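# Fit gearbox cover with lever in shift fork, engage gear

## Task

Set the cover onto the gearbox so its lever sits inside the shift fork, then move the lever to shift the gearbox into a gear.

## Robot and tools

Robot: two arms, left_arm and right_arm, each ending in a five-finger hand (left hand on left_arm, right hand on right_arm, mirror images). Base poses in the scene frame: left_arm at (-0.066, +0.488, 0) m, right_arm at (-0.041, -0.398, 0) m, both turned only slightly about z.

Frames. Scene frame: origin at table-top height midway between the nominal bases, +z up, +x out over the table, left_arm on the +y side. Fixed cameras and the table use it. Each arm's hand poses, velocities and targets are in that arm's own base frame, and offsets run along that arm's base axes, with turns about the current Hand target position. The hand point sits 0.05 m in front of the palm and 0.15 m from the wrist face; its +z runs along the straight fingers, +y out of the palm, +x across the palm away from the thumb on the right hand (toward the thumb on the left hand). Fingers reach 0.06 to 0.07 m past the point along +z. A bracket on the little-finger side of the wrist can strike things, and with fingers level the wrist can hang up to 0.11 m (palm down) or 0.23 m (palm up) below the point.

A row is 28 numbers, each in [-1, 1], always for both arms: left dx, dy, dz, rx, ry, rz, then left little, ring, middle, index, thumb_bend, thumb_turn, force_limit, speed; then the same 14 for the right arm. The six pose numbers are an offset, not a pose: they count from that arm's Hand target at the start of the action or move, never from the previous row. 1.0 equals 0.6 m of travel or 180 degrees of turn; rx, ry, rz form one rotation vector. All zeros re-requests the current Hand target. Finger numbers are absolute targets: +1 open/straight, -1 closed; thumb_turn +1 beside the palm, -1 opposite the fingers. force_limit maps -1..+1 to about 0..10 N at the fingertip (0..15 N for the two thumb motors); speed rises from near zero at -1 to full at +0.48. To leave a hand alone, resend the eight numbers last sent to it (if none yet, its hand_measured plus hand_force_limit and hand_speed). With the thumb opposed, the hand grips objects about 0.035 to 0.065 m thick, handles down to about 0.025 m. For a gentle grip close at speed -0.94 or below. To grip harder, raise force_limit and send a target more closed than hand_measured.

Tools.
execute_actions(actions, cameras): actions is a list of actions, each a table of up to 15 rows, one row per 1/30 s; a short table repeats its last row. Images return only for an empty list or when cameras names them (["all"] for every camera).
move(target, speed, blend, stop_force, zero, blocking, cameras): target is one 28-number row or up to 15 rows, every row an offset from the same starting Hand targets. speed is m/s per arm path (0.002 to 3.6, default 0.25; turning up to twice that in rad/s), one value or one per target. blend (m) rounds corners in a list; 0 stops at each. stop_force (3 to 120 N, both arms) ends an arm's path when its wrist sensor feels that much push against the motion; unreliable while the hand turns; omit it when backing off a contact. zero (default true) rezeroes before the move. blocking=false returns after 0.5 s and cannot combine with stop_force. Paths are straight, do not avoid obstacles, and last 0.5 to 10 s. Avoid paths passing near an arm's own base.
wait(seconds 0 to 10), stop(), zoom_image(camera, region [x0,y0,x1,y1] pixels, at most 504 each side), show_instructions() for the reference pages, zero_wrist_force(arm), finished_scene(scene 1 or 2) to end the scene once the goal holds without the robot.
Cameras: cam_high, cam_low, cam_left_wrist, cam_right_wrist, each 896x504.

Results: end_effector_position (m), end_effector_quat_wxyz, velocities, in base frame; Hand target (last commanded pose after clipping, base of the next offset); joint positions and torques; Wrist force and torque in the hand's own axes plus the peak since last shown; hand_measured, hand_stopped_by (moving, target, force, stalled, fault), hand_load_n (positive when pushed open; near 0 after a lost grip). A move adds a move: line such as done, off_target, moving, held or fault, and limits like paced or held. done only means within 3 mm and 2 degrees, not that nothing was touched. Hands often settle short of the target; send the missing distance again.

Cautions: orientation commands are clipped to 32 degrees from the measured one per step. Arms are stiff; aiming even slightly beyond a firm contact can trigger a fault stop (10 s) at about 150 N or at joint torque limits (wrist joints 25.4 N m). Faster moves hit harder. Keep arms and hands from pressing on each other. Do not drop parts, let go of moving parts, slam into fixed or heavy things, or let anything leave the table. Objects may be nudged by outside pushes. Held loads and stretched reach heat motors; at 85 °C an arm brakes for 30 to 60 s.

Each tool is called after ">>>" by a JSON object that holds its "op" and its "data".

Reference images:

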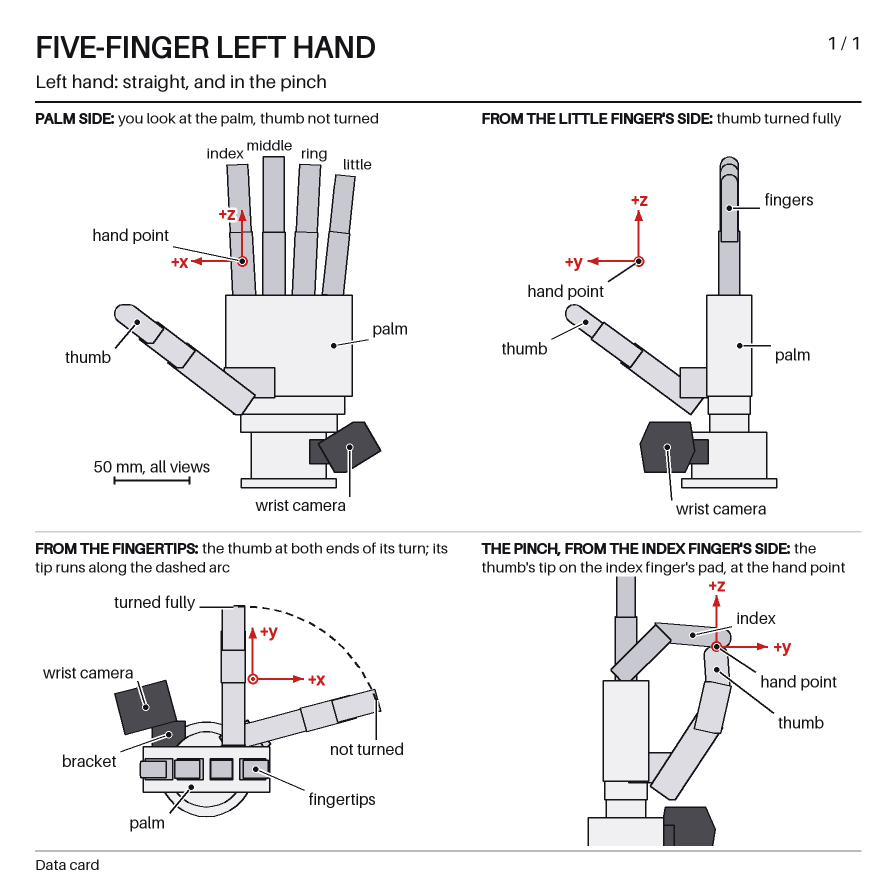

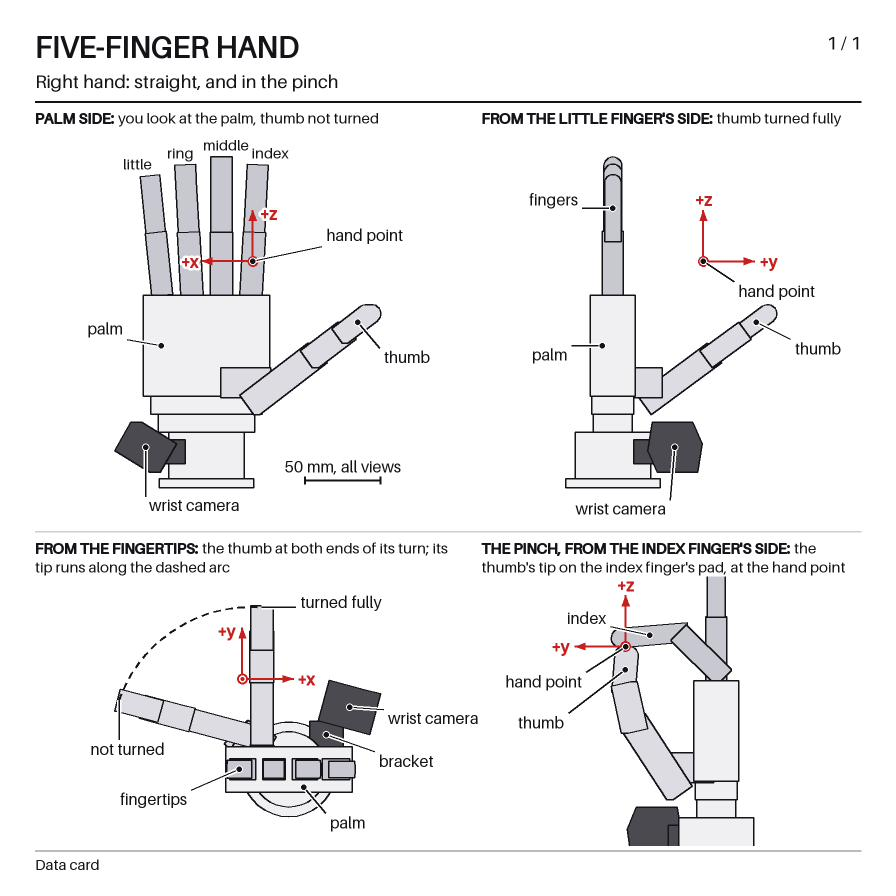

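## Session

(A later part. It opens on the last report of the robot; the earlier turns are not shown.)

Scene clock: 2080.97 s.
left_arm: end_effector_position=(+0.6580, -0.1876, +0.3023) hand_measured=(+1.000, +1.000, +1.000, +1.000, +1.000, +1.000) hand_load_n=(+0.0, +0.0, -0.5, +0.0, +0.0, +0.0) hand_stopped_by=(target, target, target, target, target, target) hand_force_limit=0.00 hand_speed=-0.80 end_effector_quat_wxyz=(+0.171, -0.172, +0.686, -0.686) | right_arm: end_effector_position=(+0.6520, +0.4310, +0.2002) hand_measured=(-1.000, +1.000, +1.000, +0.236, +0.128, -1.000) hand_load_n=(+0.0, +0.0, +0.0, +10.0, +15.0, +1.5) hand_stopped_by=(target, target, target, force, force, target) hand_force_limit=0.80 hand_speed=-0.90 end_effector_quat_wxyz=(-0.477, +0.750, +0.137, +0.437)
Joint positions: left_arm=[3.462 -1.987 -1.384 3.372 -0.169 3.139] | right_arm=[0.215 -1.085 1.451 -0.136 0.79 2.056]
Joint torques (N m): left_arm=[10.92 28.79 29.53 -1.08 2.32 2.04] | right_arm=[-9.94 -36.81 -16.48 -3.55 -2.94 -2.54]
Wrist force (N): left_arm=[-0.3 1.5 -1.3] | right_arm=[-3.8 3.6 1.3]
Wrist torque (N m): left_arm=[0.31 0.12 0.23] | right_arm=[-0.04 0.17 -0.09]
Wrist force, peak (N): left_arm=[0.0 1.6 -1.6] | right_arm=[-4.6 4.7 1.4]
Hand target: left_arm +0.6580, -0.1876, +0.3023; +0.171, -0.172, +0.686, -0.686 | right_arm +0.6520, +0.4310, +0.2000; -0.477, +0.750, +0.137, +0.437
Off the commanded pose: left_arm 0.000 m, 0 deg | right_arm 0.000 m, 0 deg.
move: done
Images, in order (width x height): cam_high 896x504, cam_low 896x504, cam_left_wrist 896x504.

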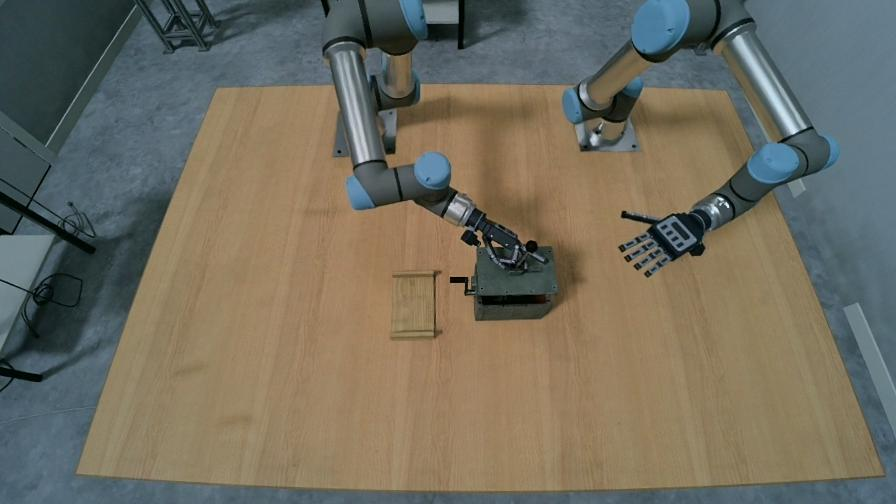

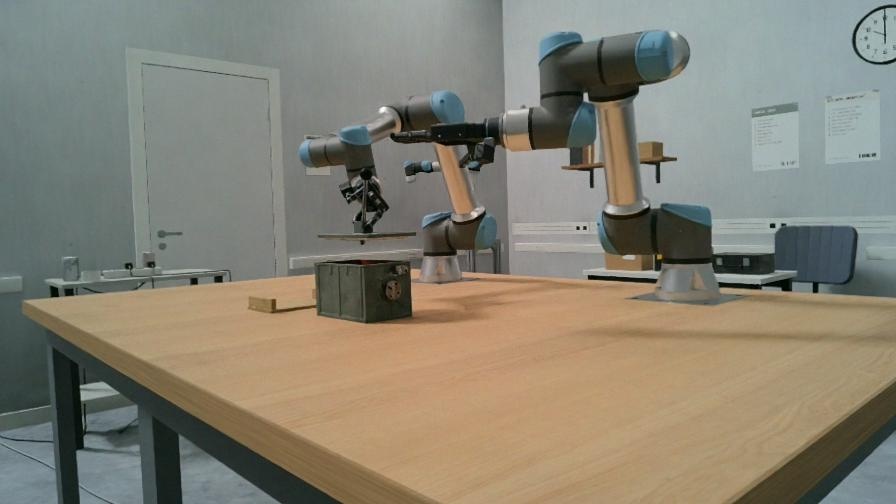

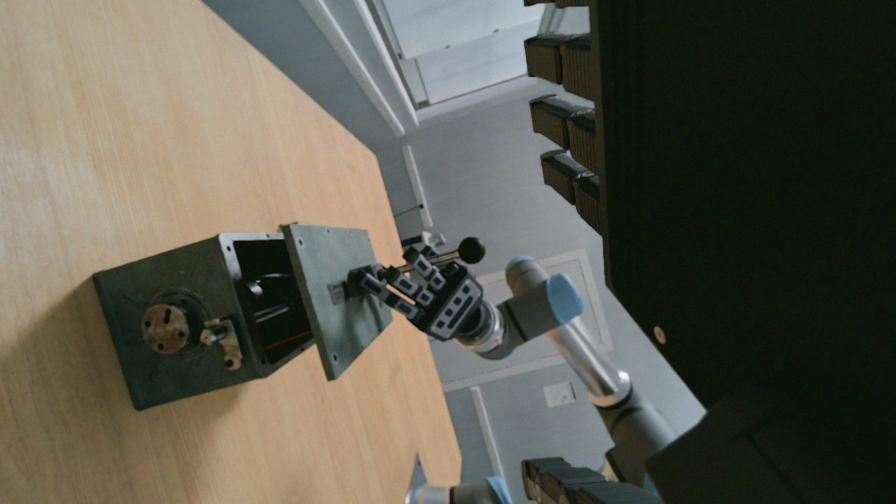

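>>> {"op": "move", "data": {"target": [[0,0,0,0,0,0,1,1,1,1,1,1,0,-0.8,0.0249,-0.0025,-0.01,0.0015,-0.0029,0.0028,-1,1,1,-0.6,-0.7,-1,0.8,-0.9],[0,0,0,0,0,0,1,1,1,1,1,1,0,-0.8,0.0249,-0.0025,-0.0583,0.0015,-0.0029,0.0028,-1,1,1,-0.6,-0.7,-1,0.8,-0.9]], "speed": 0.06, "blend": 0.005, "cameras": ["cam_high","cam_low","cam_left_wrist"]}}

>>> {"op": "zoom_image", "data": {"camera": "cam_low", "region": [310, 230, 420, 290]}}

>>> {"op": "zoom_image", "data": {"camera": "cam_high", "region": [460, 245, 570, 325]}}

>>> {"op": "zoom_image", "data": {"camera": "cam_left_wrist", "region": [200, 200, 400, 390]}}

Scene clock: 2254.00 s.
left_arm: end_effector_position=(+0.6580, -0.1876, +0.3023) hand_measured=(+1.000, +1.000, +1.000, +1.000, +1.000, +1.000) hand_load_n=(+0.0, +0.0, +0.0, +0.0, +0.0, -0.5) hand_stopped_by=(target, target, target, target, target, target) hand_force_limit=0.00 hand_speed=-0.80 end_effector_quat_wxyz=(+0.171, -0.172, +0.686, -0.686) | right_arm: end_effector_position=(+0.6670, +0.4295, +0.1651) hand_measured=(-1.000, +1.000, +1.000, +0.236, +0.128, -1.000) hand_load_n=(+0.0, +0.0, +0.0, +9.5, +15.0, +2.0) hand_stopped_by=(target, target, target, force, force, target) hand_force_limit=0.80 hand_speed=-0.90 end_effector_quat_wxyz=(-0.480, +0.746, +0.141, +0.439)
Joint positions: left_arm=[3.462 -1.987 -1.384 3.372 -0.169 3.139] | right_arm=[0.203 -1.024 1.457 -0.211 0.769 2.053]
Joint torques (N m): left_arm=[10.24 28.59 30.36 -1.04 2.14 1.96] | right_arm=[-9.29 -38.5 -15.86 -3.88 -2.49 1.65]
Wrist force (N): left_arm=[-0.3 1.4 -1.5] | right_arm=[-3.6 3.9 0.9]
Wrist torque (N m): left_arm=[0.31 0.13 0.23] | right_arm=[0.04 0.14 -0.07]
Wrist force, peak (N): left_arm=[-0.2 1.6 -1.6] | right_arm=[-4.3 4.1 1.1]
Hand target: left_arm +0.6580, -0.1876, +0.3023; +0.171, -0.172, +0.686, -0.686 | right_arm +0.6670, +0.4295, +0.1651; -0.480, +0.746, +0.141, +0.439
Off the commanded pose: left_arm 0.000 m, 0 deg | right_arm 0.000 m, 0 deg.
move: done
Images, in order (width x height): cam_high 896x504, cam_low 896x504, cam_left_wrist 896x504.

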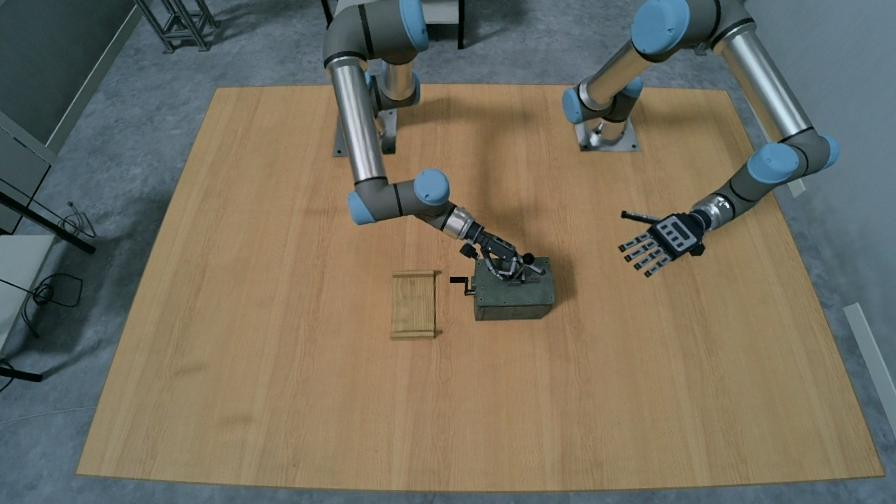

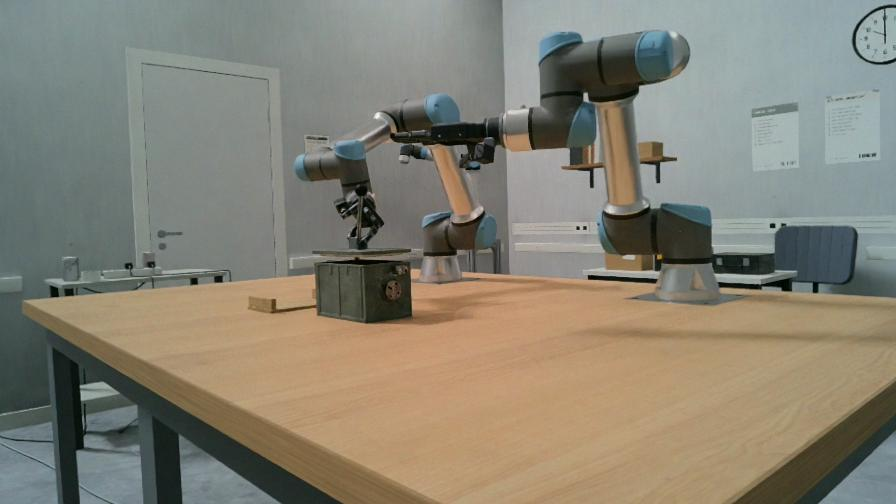

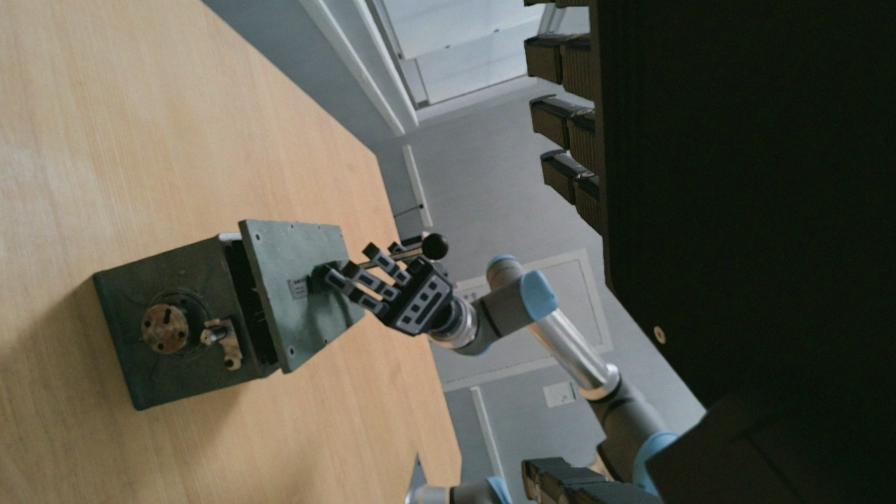

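Scaled by 4.582 from the camera's 896x504 image, which has a finer 1280x720 frame.

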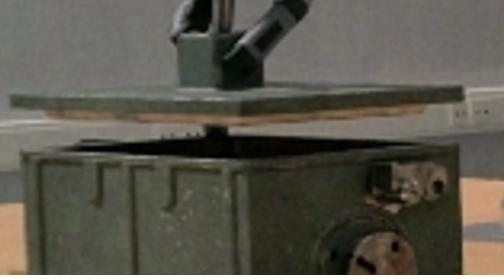

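Scaled by 4.582 from the camera's 896x504 image, which has a finer 1280x720 frame.

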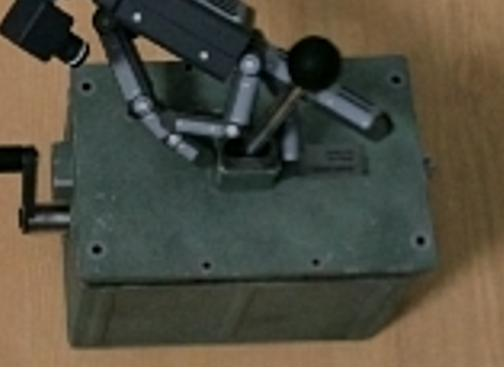

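Scaled by 2.520 from the camera's 896x504 image, which has a finer 1280x720 frame.

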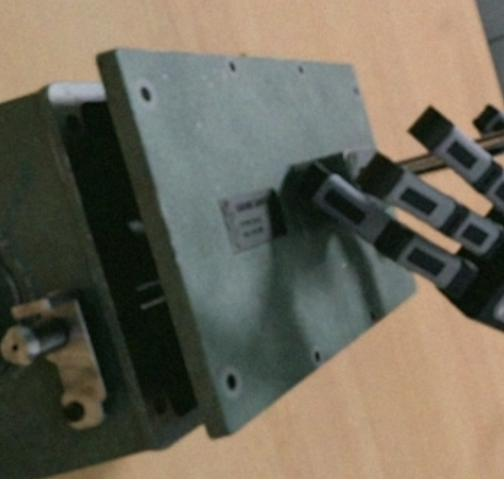

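>>> {"op": "zoom_image", "data": {"camera": "cam_low", "region": [308, 240, 363, 275]}}

>>> {"op": "zoom_image", "data": {"camera": "cam_low", "region": [360, 240, 415, 275]}}

Scaled by 9.164 from the camera's 896x504 image, which has a finer 1280x720 frame.

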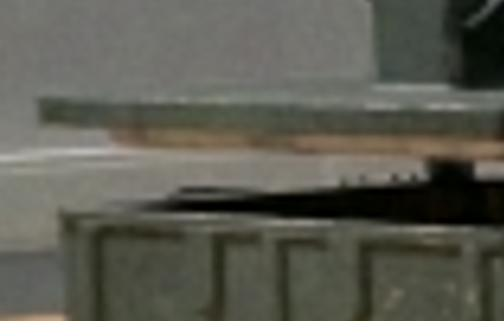

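Scaled by 9.164 from the camera's 896x504 image, which has a finer 1280x720 frame.

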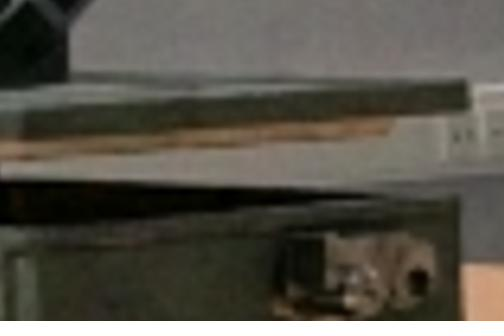

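>>> {"op": "move", "data": {"target": [0,0,0,0,0,0,1,1,1,1,1,1,0,-0.8,-0.0042,-0.0028,-0.0150,0.0038,-0.0024,0,-1,1,1,-0.6,-0.7,-1,0.8,-0.9], "speed": 0.04, "cameras": ["cam_high","cam_low","cam_left_wrist"]}}

>>> {"op": "zoom_image", "data": {"camera": "cam_low", "region": [308, 245, 363, 280]}}

>>> {"op": "zoom_image", "data": {"camera": "cam_low", "region": [360, 245, 415, 280]}}

>>> {"op": "zoom_image", "data": {"camera": "cam_high", "region": [460, 250, 570, 325]}}

Scene clock: 2295.60 s.
left_arm: end_effector_position=(+0.6580, -0.1876, +0.3023) hand_measured=(+1.000, +1.000, +1.000, +1.000, +1.000, +1.000) hand_load_n=(+0.0, +0.0, +0.0, +0.0, +0.0, +0.0) hand_stopped_by=(target, target, target, target, target, target) hand_force_limit=0.00 hand_speed=-0.80 end_effector_quat_wxyz=(+0.171, -0.172, +0.686, -0.686) | right_arm: end_effector_position=(+0.6645, +0.4279, +0.1561) hand_measured=(-1.000, +1.000, +1.000, +0.236, +0.128, -1.000) hand_load_n=(+0.0, +0.0, +0.0, +10.0, +15.0, +1.5) hand_stopped_by=(target, target, target, force, force, target) hand_force_limit=0.80 hand_speed=-0.90 end_effector_quat_wxyz=(-0.484, +0.742, +0.141, +0.442)
Joint positions: left_arm=[3.462 -1.987 -1.384 3.372 -0.169 3.139] | right_arm=[0.2 -1.024 1.492 -0.264 0.763 2.066]
Joint torques (N m): left_arm=[10.43 28.66 29.21 -1.04 2.23 1.92] | right_arm=[-8.96 -62.84 -15.44 -4.16 -3.12 1.9]
Wrist force (N): left_arm=[-0.1 1.4 -1.5] | right_arm=[-3.7 3.8 1.1]
Wrist torque (N m): left_arm=[0.31 0.10 0.24] | right_arm=[0.01 0.14 -0.26]
Wrist force, peak (N): left_arm=[-0.4 1.7 -1.6] | right_arm=[-4.1 3.8 1.1]
Hand target: left_arm +0.6580, -0.1876, +0.3023; +0.171, -0.172, +0.686, -0.686 | right_arm +0.6645, +0.4279, +0.1561; -0.484, +0.742, +0.141, +0.442
Off the commanded pose: left_arm 0.000 m, 0 deg | right_arm 0.000 m, 0 deg.
move: done
Images, in order (width x height): cam_high 896x504, cam_low 896x504, cam_left_wrist 896x504.

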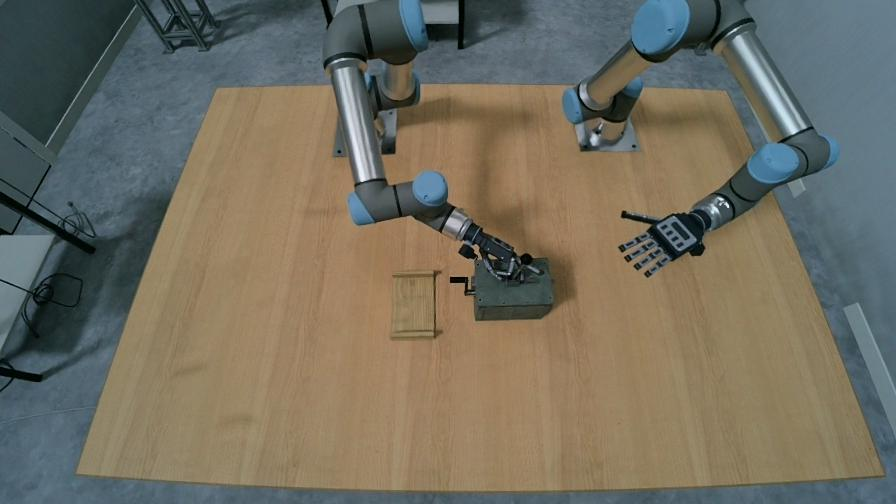

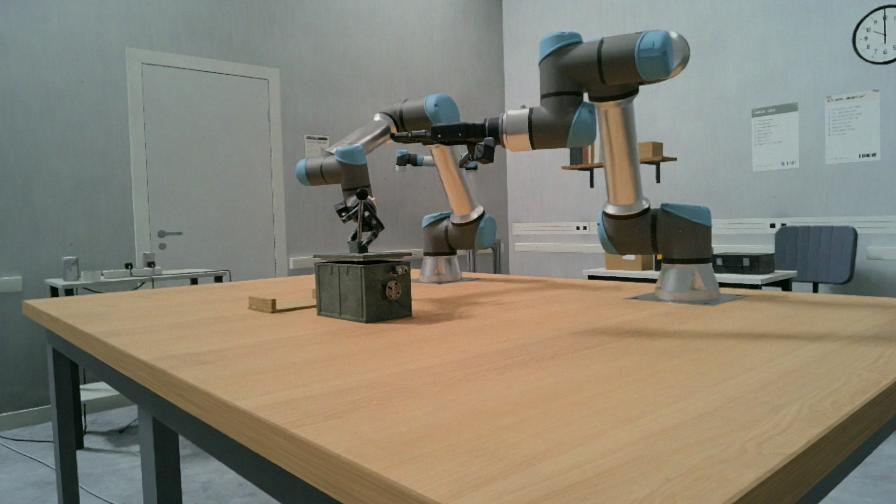

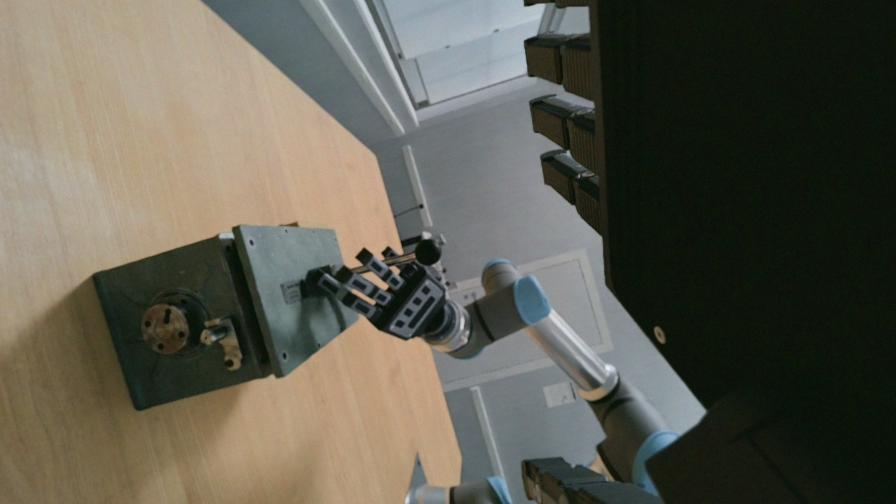

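Scaled by 9.164 from the camera's 896x504 image, which has a finer 1280x720 frame.

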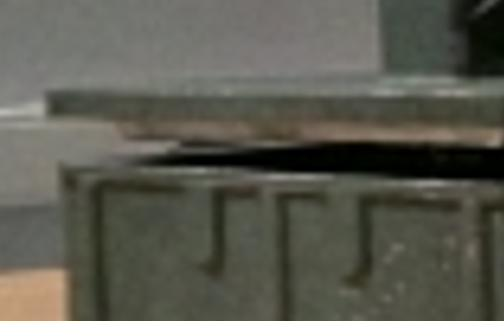

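Scaled by 9.164 from the camera's 896x504 image, which has a finer 1280x720 frame.

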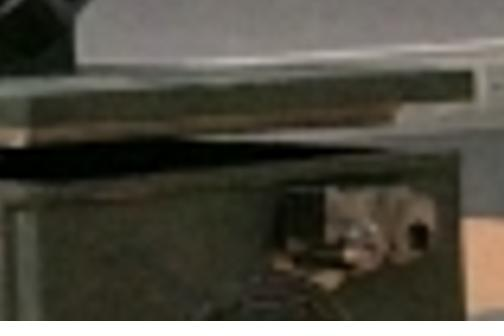

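Scaled by 4.582 from the camera's 896x504 image, which has a finer 1280x720 frame.

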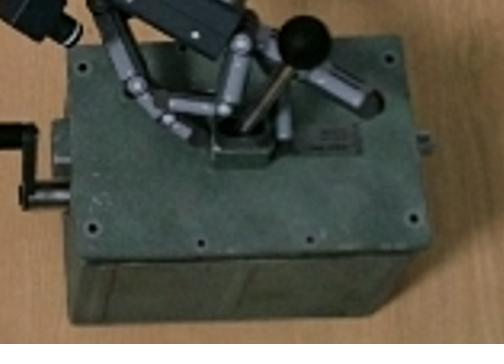

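>>> {"op": "move", "data": {"target": [0,0,0,0,0,0,1,1,1,1,1,1,0,-0.8,0.0008,0,-0.0317,0,0,0,-1,1,1,-0.6,-0.7,-1,0.8,-0.9], "speed": 0.01, "stop_force": 5, "cameras": ["cam_high","cam_low","cam_left_wrist"]}}

>>> {"op": "zoom_image", "data": {"camera": "cam_low", "region": [308, 245, 363, 280]}}

>>> {"op": "zoom_image", "data": {"camera": "cam_low", "region": [360, 245, 415, 280]}}

>>> {"op": "zoom_image", "data": {"camera": "cam_high", "region": [460, 250, 570, 325]}}

Scene clock: 2330.40 s.
left_arm: end_effector_position=(+0.6580, -0.1876, +0.3023) hand_measured=(+1.000, +1.000, +1.000, +1.000, +1.000, +1.000) hand_load_n=(+0.0, +0.0, +0.0, +0.0, +0.0, +0.0) hand_stopped_by=(target, target, target, target, target, target) hand_force_limit=0.00 hand_speed=-0.80 end_effector_quat_wxyz=(+0.171, -0.172, +0.686, -0.686) | right_arm: end_effector_position=(+0.6647, +0.4279, +0.1449) hand_measured=(-1.000, +1.000, +1.000, +0.236, +0.128, -1.000) hand_load_n=(+0.5, +0.0, +0.0, +12.0, +12.0, -2.5) hand_stopped_by=(target, target, target, force, force, target) hand_force_limit=0.80 hand_speed=-0.90 end_effector_quat_wxyz=(-0.484, +0.742, +0.141, +0.442)
Joint positions: left_arm=[3.462 -1.987 -1.384 3.372 -0.169 3.139] | right_arm=[0.199 -1.012 1.503 -0.288 0.763 2.066]
Joint torques (N m): left_arm=[9.79 28.51 29.47 -0.91 2.02 1.94] | right_arm=[-8.05 -58.3 -27.7 0.65 -0.41 -1.76]
Wrist force (N): left_arm=[-0.2 1.5 -1.4] | right_arm=[1.1 -0.6 0.7]
Wrist torque (N m): left_arm=[0.32 0.12 0.23] | right_arm=[-0.08 0.20 -0.27]
Wrist force, peak (N): left_arm=[-0.1 1.8 -1.4] | right_arm=[5.3 -3.7 -0.2]
Hand target: left_arm +0.6580, -0.1876, +0.3023; +0.171, -0.172, +0.686, -0.686 | right_arm +0.6647, +0.4279, +0.1449; -0.484, +0.742, +0.141, +0.442 (not the last commanded pose)
Off the commanded pose: left_arm 0.000 m, 0 deg | right_arm 0.008 m, 0 deg.
move: contact (right_arm)
Images, in order (width x height): cam_high 896x504, cam_low 896x504, cam_left_wrist 896x504.

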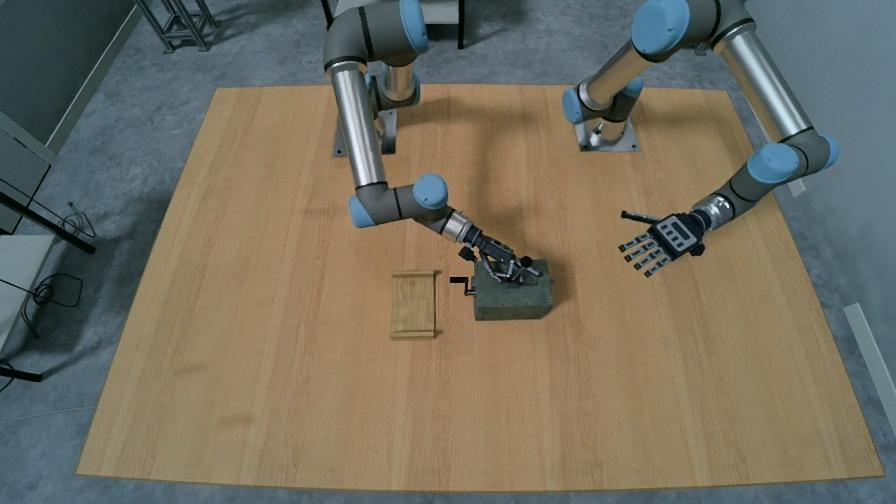

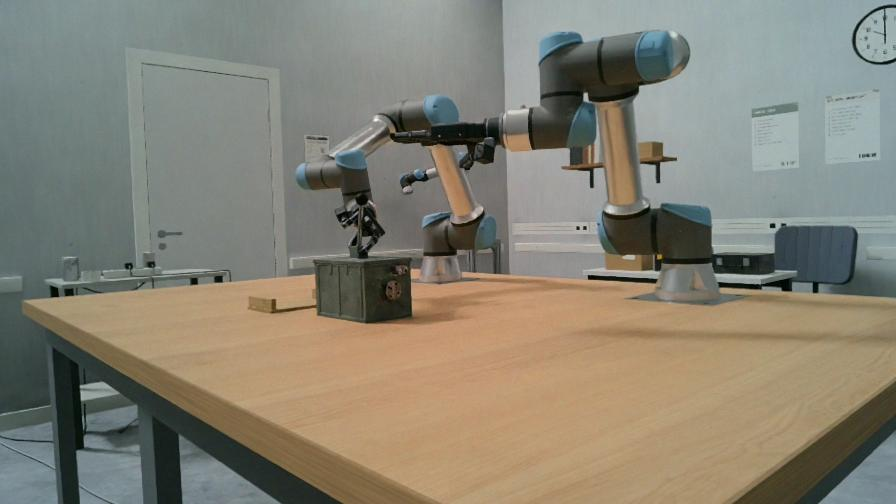

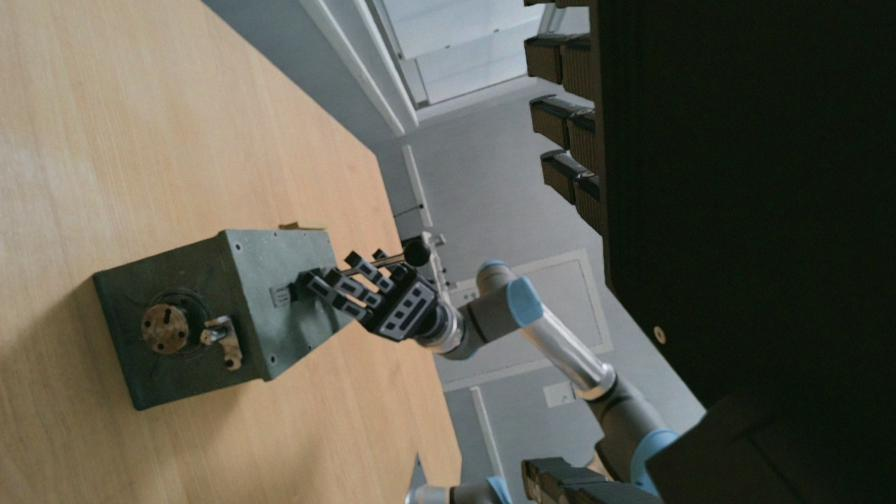

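Scaled by 9.164 from the camera's 896x504 image, which has a finer 1280x720 frame.

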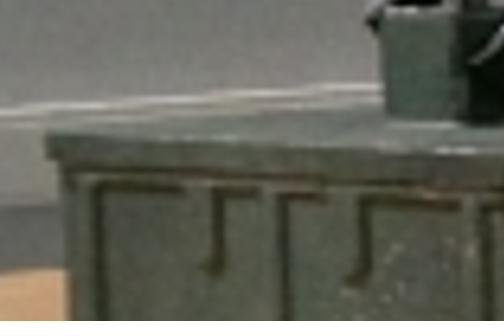

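Scaled by 9.164 from the camera's 896x504 image, which has a finer 1280x720 frame.

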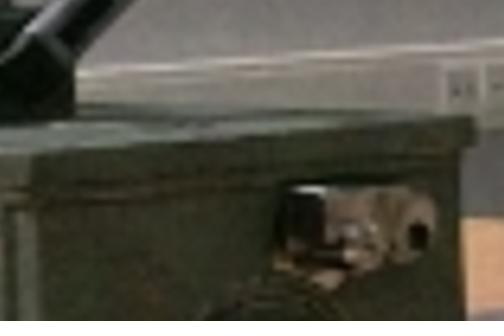

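Scaled by 4.582 from the camera's 896x504 image, which has a finer 1280x720 frame.

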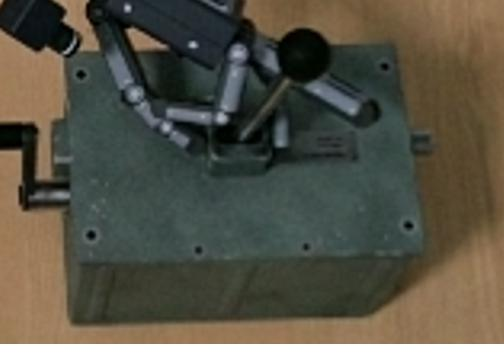

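>>> {"op": "zoom_image", "data": {"camera": "cam_low", "region": [310, 254, 340, 270]}}

>>> {"op": "zoom_image", "data": {"camera": "cam_low", "region": [340, 254, 380, 274]}}

>>> {"op": "zoom_image", "data": {"camera": "cam_low", "region": [380, 250, 416, 270]}}

>>> {"op": "zoom_image", "data": {"camera": "cam_left_wrist", "region": [200, 215, 300, 395]}}

Scaled by 16.800 from the camera's 896x504 image, which has a finer 1280x720 frame.

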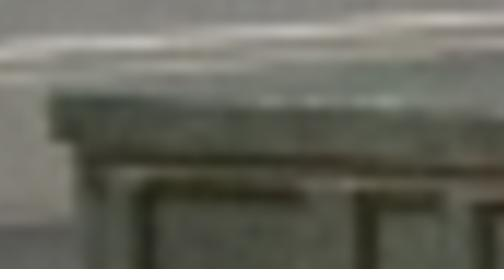

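Scaled by 12.600 from the camera's 896x504 image, which has a finer 1280x720 frame.

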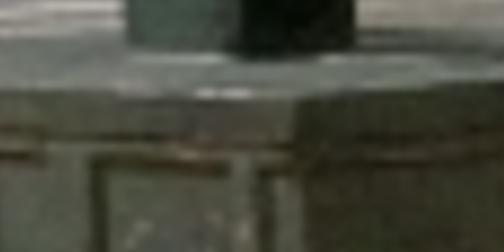

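Scaled by 14.000 from the camera's 896x504 image, which has a finer 1280x720 frame.

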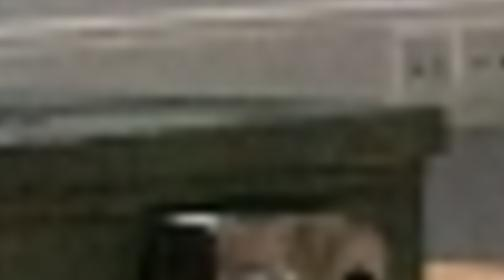

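Scaled by 2.800 from the camera's 896x504 image, which has a finer 1280x720 frame.

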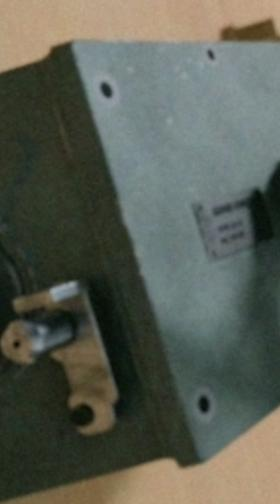

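>>> {"op": "move", "data": {"target": [0,0,0,0,0,0,1,1,1,1,1,1,0,-0.8,0,0.0013,-0.0040,0,0,0,-1,1,1,-0.6,-0.7,-1,0.8,-0.9], "speed": 0.006, "stop_force": 6, "cameras": ["cam_high","cam_low"]}}

>>> {"op": "zoom_image", "data": {"camera": "cam_low", "region": [308, 245, 363, 280]}}

>>> {"op": "zoom_image", "data": {"camera": "cam_low", "region": [360, 245, 415, 280]}}

Scene clock: 2387.90 s.
left_arm: end_effector_position=(+0.6580, -0.1876, +0.3023) hand_measured=(+1.000, +1.000, +1.000, +1.000, +1.000, +1.000) hand_load_n=(+0.0, +0.0, +0.0, +0.0, +0.0, -0.5) hand_stopped_by=(target, target, target, target, target, target) hand_force_limit=0.00 hand_speed=-0.80 end_effector_quat_wxyz=(+0.171, -0.172, +0.686, -0.686) | right_arm: end_effector_position=(+0.6649, +0.4281, +0.1445) hand_measured=(-1.000, +1.000, +1.000, +0.236, +0.128, -1.000) hand_load_n=(+0.0, +0.0, +0.0, +12.5, +11.0, -4.0) hand_stopped_by=(target, target, target, force, force, target) hand_force_limit=0.80 hand_speed=-0.90 end_effector_quat_wxyz=(-0.484, +0.741, +0.141, +0.443)
Joint positions: left_arm=[3.462 -1.987 -1.384 3.372 -0.169 3.139] | right_arm=[0.2 -1.011 1.503 -0.29 0.763 2.066]
Joint torques (N m): left_arm=[9.73 28.28 29.51 -0.88 2.02 1.94] | right_arm=[-7.01 -53.71 -25.39 2.14 -3.11 1.7]
Wrist force (N): left_arm=[-0.1 1.4 -1.4] | right_arm=[6.5 -4.5 -0.8]
Wrist torque (N m): left_arm=[0.31 0.11 0.23] | right_arm=[-0.12 0.41 -0.26]
Wrist force, peak (N): left_arm=[-0.4 1.6 -1.6] | right_arm=[8.8 -7.0 -1.9]
Hand target: left_arm +0.6580, -0.1876, +0.3023; +0.171, -0.172, +0.686, -0.686 | right_arm +0.6649, +0.4281, +0.1445; -0.484, +0.741, +0.141, +0.443 (not the last commanded pose)
Off the commanded pose: left_arm 0.000 m, 0 deg | right_arm 0.002 m, 0 deg.
move: contact (right_arm)
Images, in order (width x height): cam_high 896x504, cam_low 896x504.

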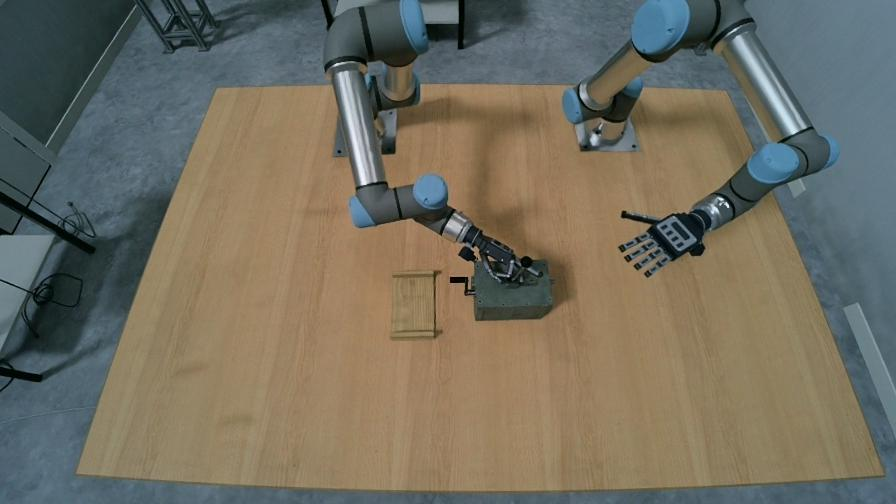

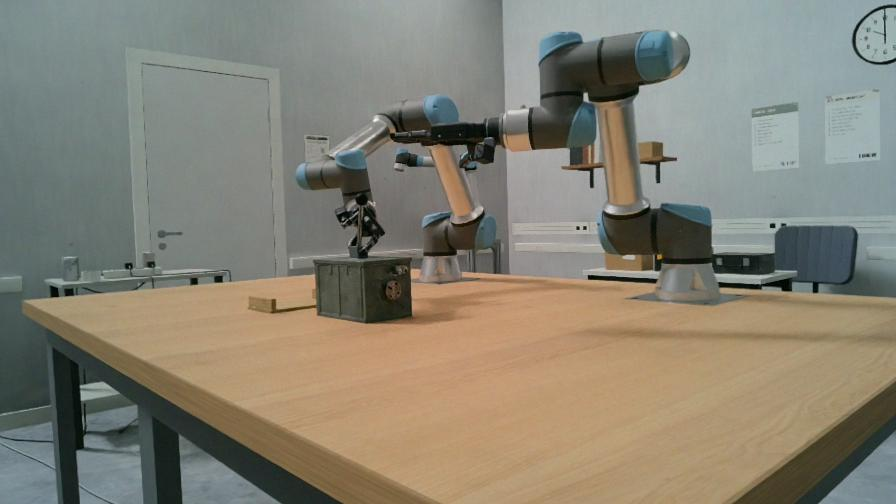

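Scaled by 9.164 from the camera's 896x504 image, which has a finer 1280x720 frame.

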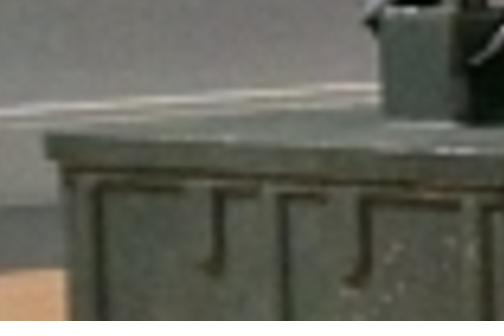

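Scaled by 9.164 from the camera's 896x504 image, which has a finer 1280x720 frame.

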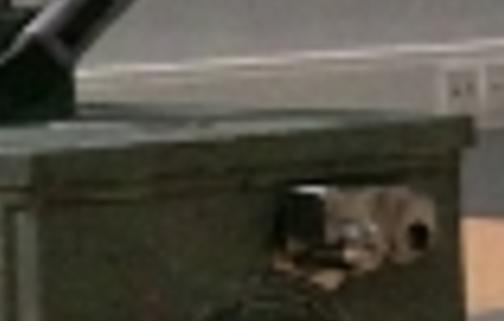

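>>> {"op": "wait", "data": {"seconds": 0.1, "cameras": ["all"]}}

>>> {"op": "zoom_image", "data": {"camera": "cam_left_wrist", "region": [215, 225, 275, 305]}}

>>> {"op": "zoom_image", "data": {"camera": "cam_left_wrist", "region": [225, 305, 285, 385]}}

>>> {"op": "zoom_image", "data": {"camera": "cam_right_wrist", "region": [400, 130, 830, 504]}}

Scene clock: 2408.13 s.
left_arm: end_effector_position=(+0.6580, -0.1876, +0.3023) hand_measured=(+1.000, +1.000, +1.000, +1.000, +1.000, +1.000) hand_load_n=(+0.0, +0.0, +0.0, +0.0, +0.0, +0.0) hand_stopped_by=(target, target, target, target, target, target) hand_force_limit=0.00 hand_speed=-0.80 end_effector_quat_wxyz=(+0.171, -0.172, +0.686, -0.686) | right_arm: end_effector_position=(+0.6649, +0.4281, +0.1445) hand_measured=(-1.000, +1.000, +1.000, +0.236, +0.128, -1.000) hand_load_n=(+0.0, +0.0, +0.0, +12.5, +11.0, -4.0) hand_stopped_by=(target, target, target, force, force, target) hand_force_limit=0.80 hand_speed=-0.90 end_effector_quat_wxyz=(-0.484, +0.741, +0.141, +0.443)
Joint positions: left_arm=[3.462 -1.987 -1.384 3.372 -0.169 3.139] | right_arm=[0.2 -1.011 1.503 -0.29 0.763 2.066]
Joint torques (N m): left_arm=[9.65 28.51 29.78 -0.94 1.95 1.99] | right_arm=[-8.22 -53.06 -26.06 -0.86 -3.16 -0.05]
Wrist force (N): left_arm=[-0.3 1.6 -1.5] | right_arm=[6.7 -4.5 -0.8]
Wrist torque (N m): left_arm=[0.33 0.12 0.23] | right_arm=[-0.13 0.38 -0.25]
Wrist force, peak (N): left_arm=[-0.2 1.7 -1.6] | right_arm=[6.8 -4.5 -0.8]
Hand target: left_arm +0.6580, -0.1876, +0.3023; +0.171, -0.172, +0.686, -0.686 | right_arm +0.6649, +0.4281, +0.1445; -0.484, +0.741, +0.141, +0.443 (not the last commanded pose)
Off the commanded pose: left_arm 0.000 m, 0 deg | right_arm 0.002 m, 0 deg.
wait: 0.10 s; at rest from the start

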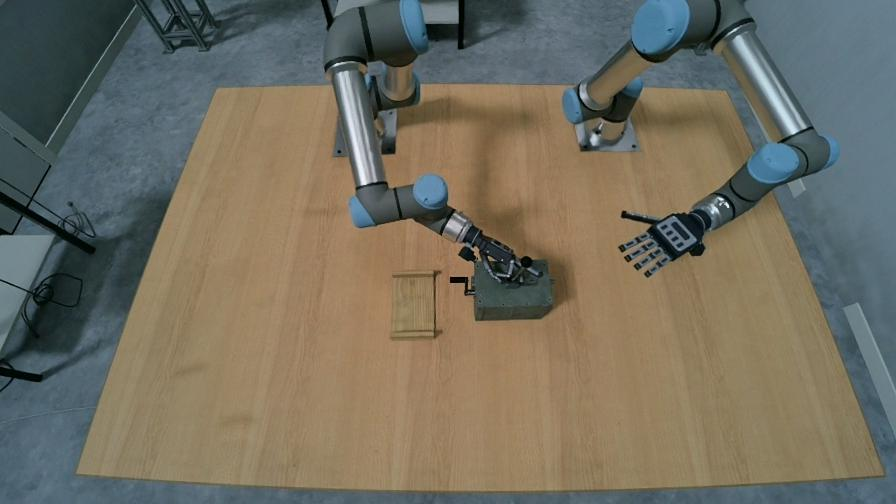

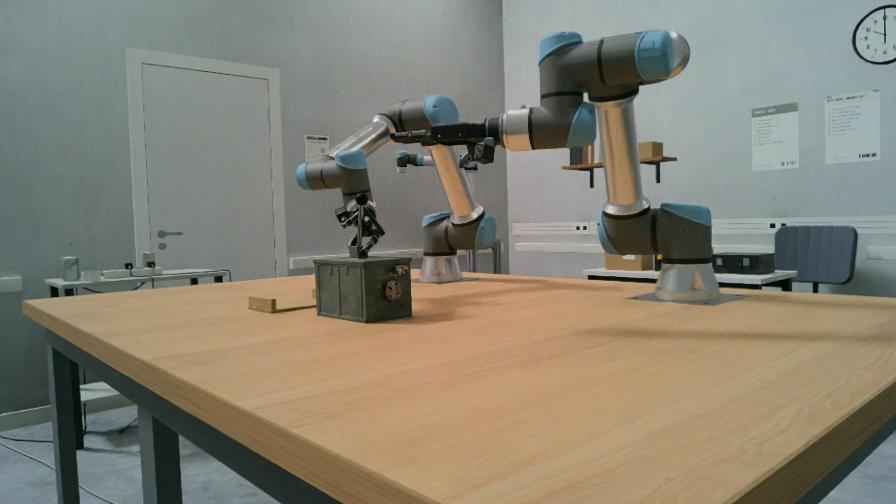

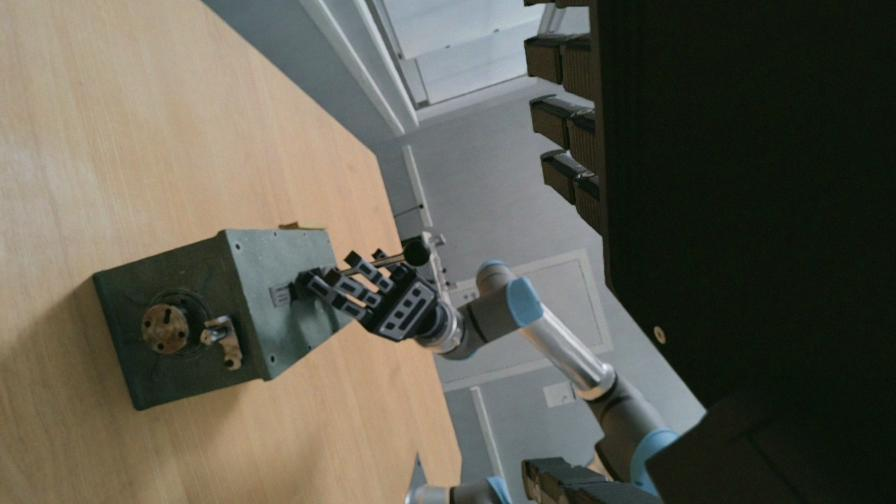

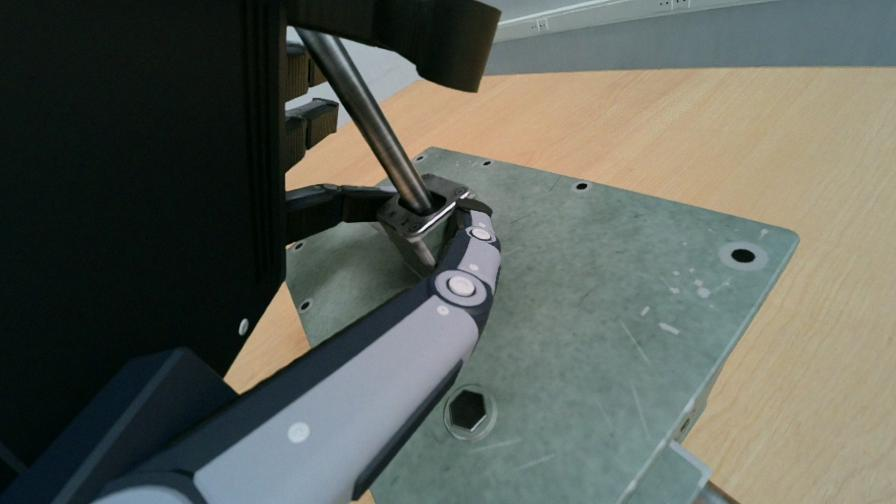

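Scaled by 6.300 from the camera's 896x504 image, which has a finer 1280x720 frame.

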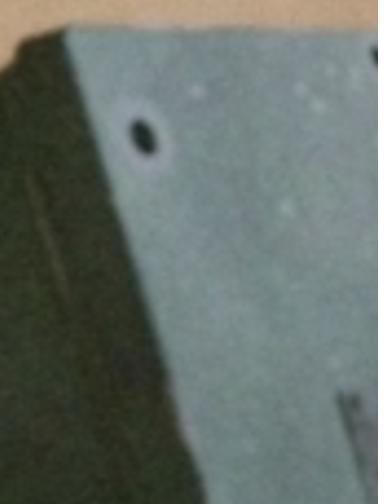

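Scaled by 6.300 from the camera's 896x504 image, which has a finer 1280x720 frame.

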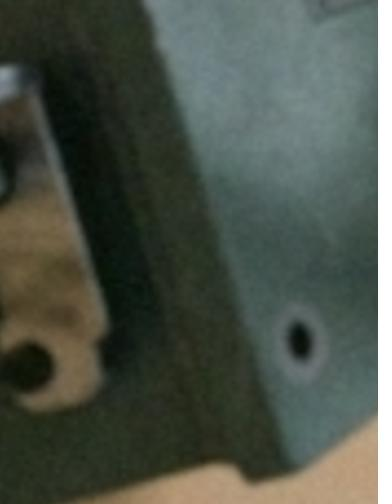

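Scaled by 1.172 from the camera's 896x504 image, which has a finer 1280x720 frame.

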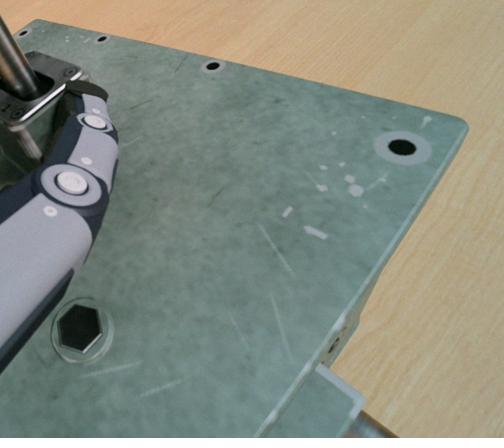

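>>> {"op": "move", "data": {"target": [0,0,0,0,0,0,1,1,1,1,1,1,0,-0.8,0,0,0.0028,0,0,0,-1,1,1,-0.6,-0.7,-1,0.8,-0.9], "speed": 0.01}}

Scene clock: 2452.27 s.
left_arm: end_effector_position=(+0.6580, -0.1876, +0.3023) hand_measured=(+1.000, +1.000, +1.000, +1.000, +1.000, +1.000) hand_load_n=(+0.0, +0.0, +0.0, +0.0, +0.0, -0.5) hand_stopped_by=(target, target, target, target, target, target) hand_force_limit=0.00 hand_speed=-0.80 end_effector_quat_wxyz=(+0.171, -0.172, +0.686, -0.686) | right_arm: end_effector_position=(+0.6649, +0.4281, +0.1461) hand_measured=(-1.000, +1.000, +1.000, +0.236, +0.128, -1.000) hand_load_n=(+0.0, +0.0, +0.0, +10.5, +14.0, +0.0) hand_stopped_by=(target, target, target, force, force, target) hand_force_limit=0.80 hand_speed=-0.90 end_effector_quat_wxyz=(-0.484, +0.741, +0.141, +0.443)
Joint positions: left_arm=[3.462 -1.987 -1.384 3.372 -0.169 3.139] | right_arm=[0.2 -1.013 1.502 -0.287 0.763 2.066]
Joint torques (N m): left_arm=[9.35 28.38 29.5 -0.82 1.91 1.92] | right_arm=[-6.73 -63.23 -32.76 0.07 -2.76 -1.58]
Wrist force (N): left_arm=[-0.3 1.4 -1.3] | right_arm=[-3.5 3.8 0.8]
Wrist torque (N m): left_arm=[0.30 0.13 0.23] | right_arm=[0.01 0.10 -0.25]
Wrist force, peak (N): left_arm=[-0.4 1.8 -1.3] | right_arm=[6.8 -4.6 -0.7]
Hand target: left_arm +0.6580, -0.1876, +0.3023; +0.171, -0.172, +0.686, -0.686 | right_arm +0.6649, +0.4281, +0.1462; -0.484, +0.741, +0.141, +0.443
Off the commanded pose: left_arm 0.000 m, 0 deg | right_arm 0.000 m, 0 deg.
move: done


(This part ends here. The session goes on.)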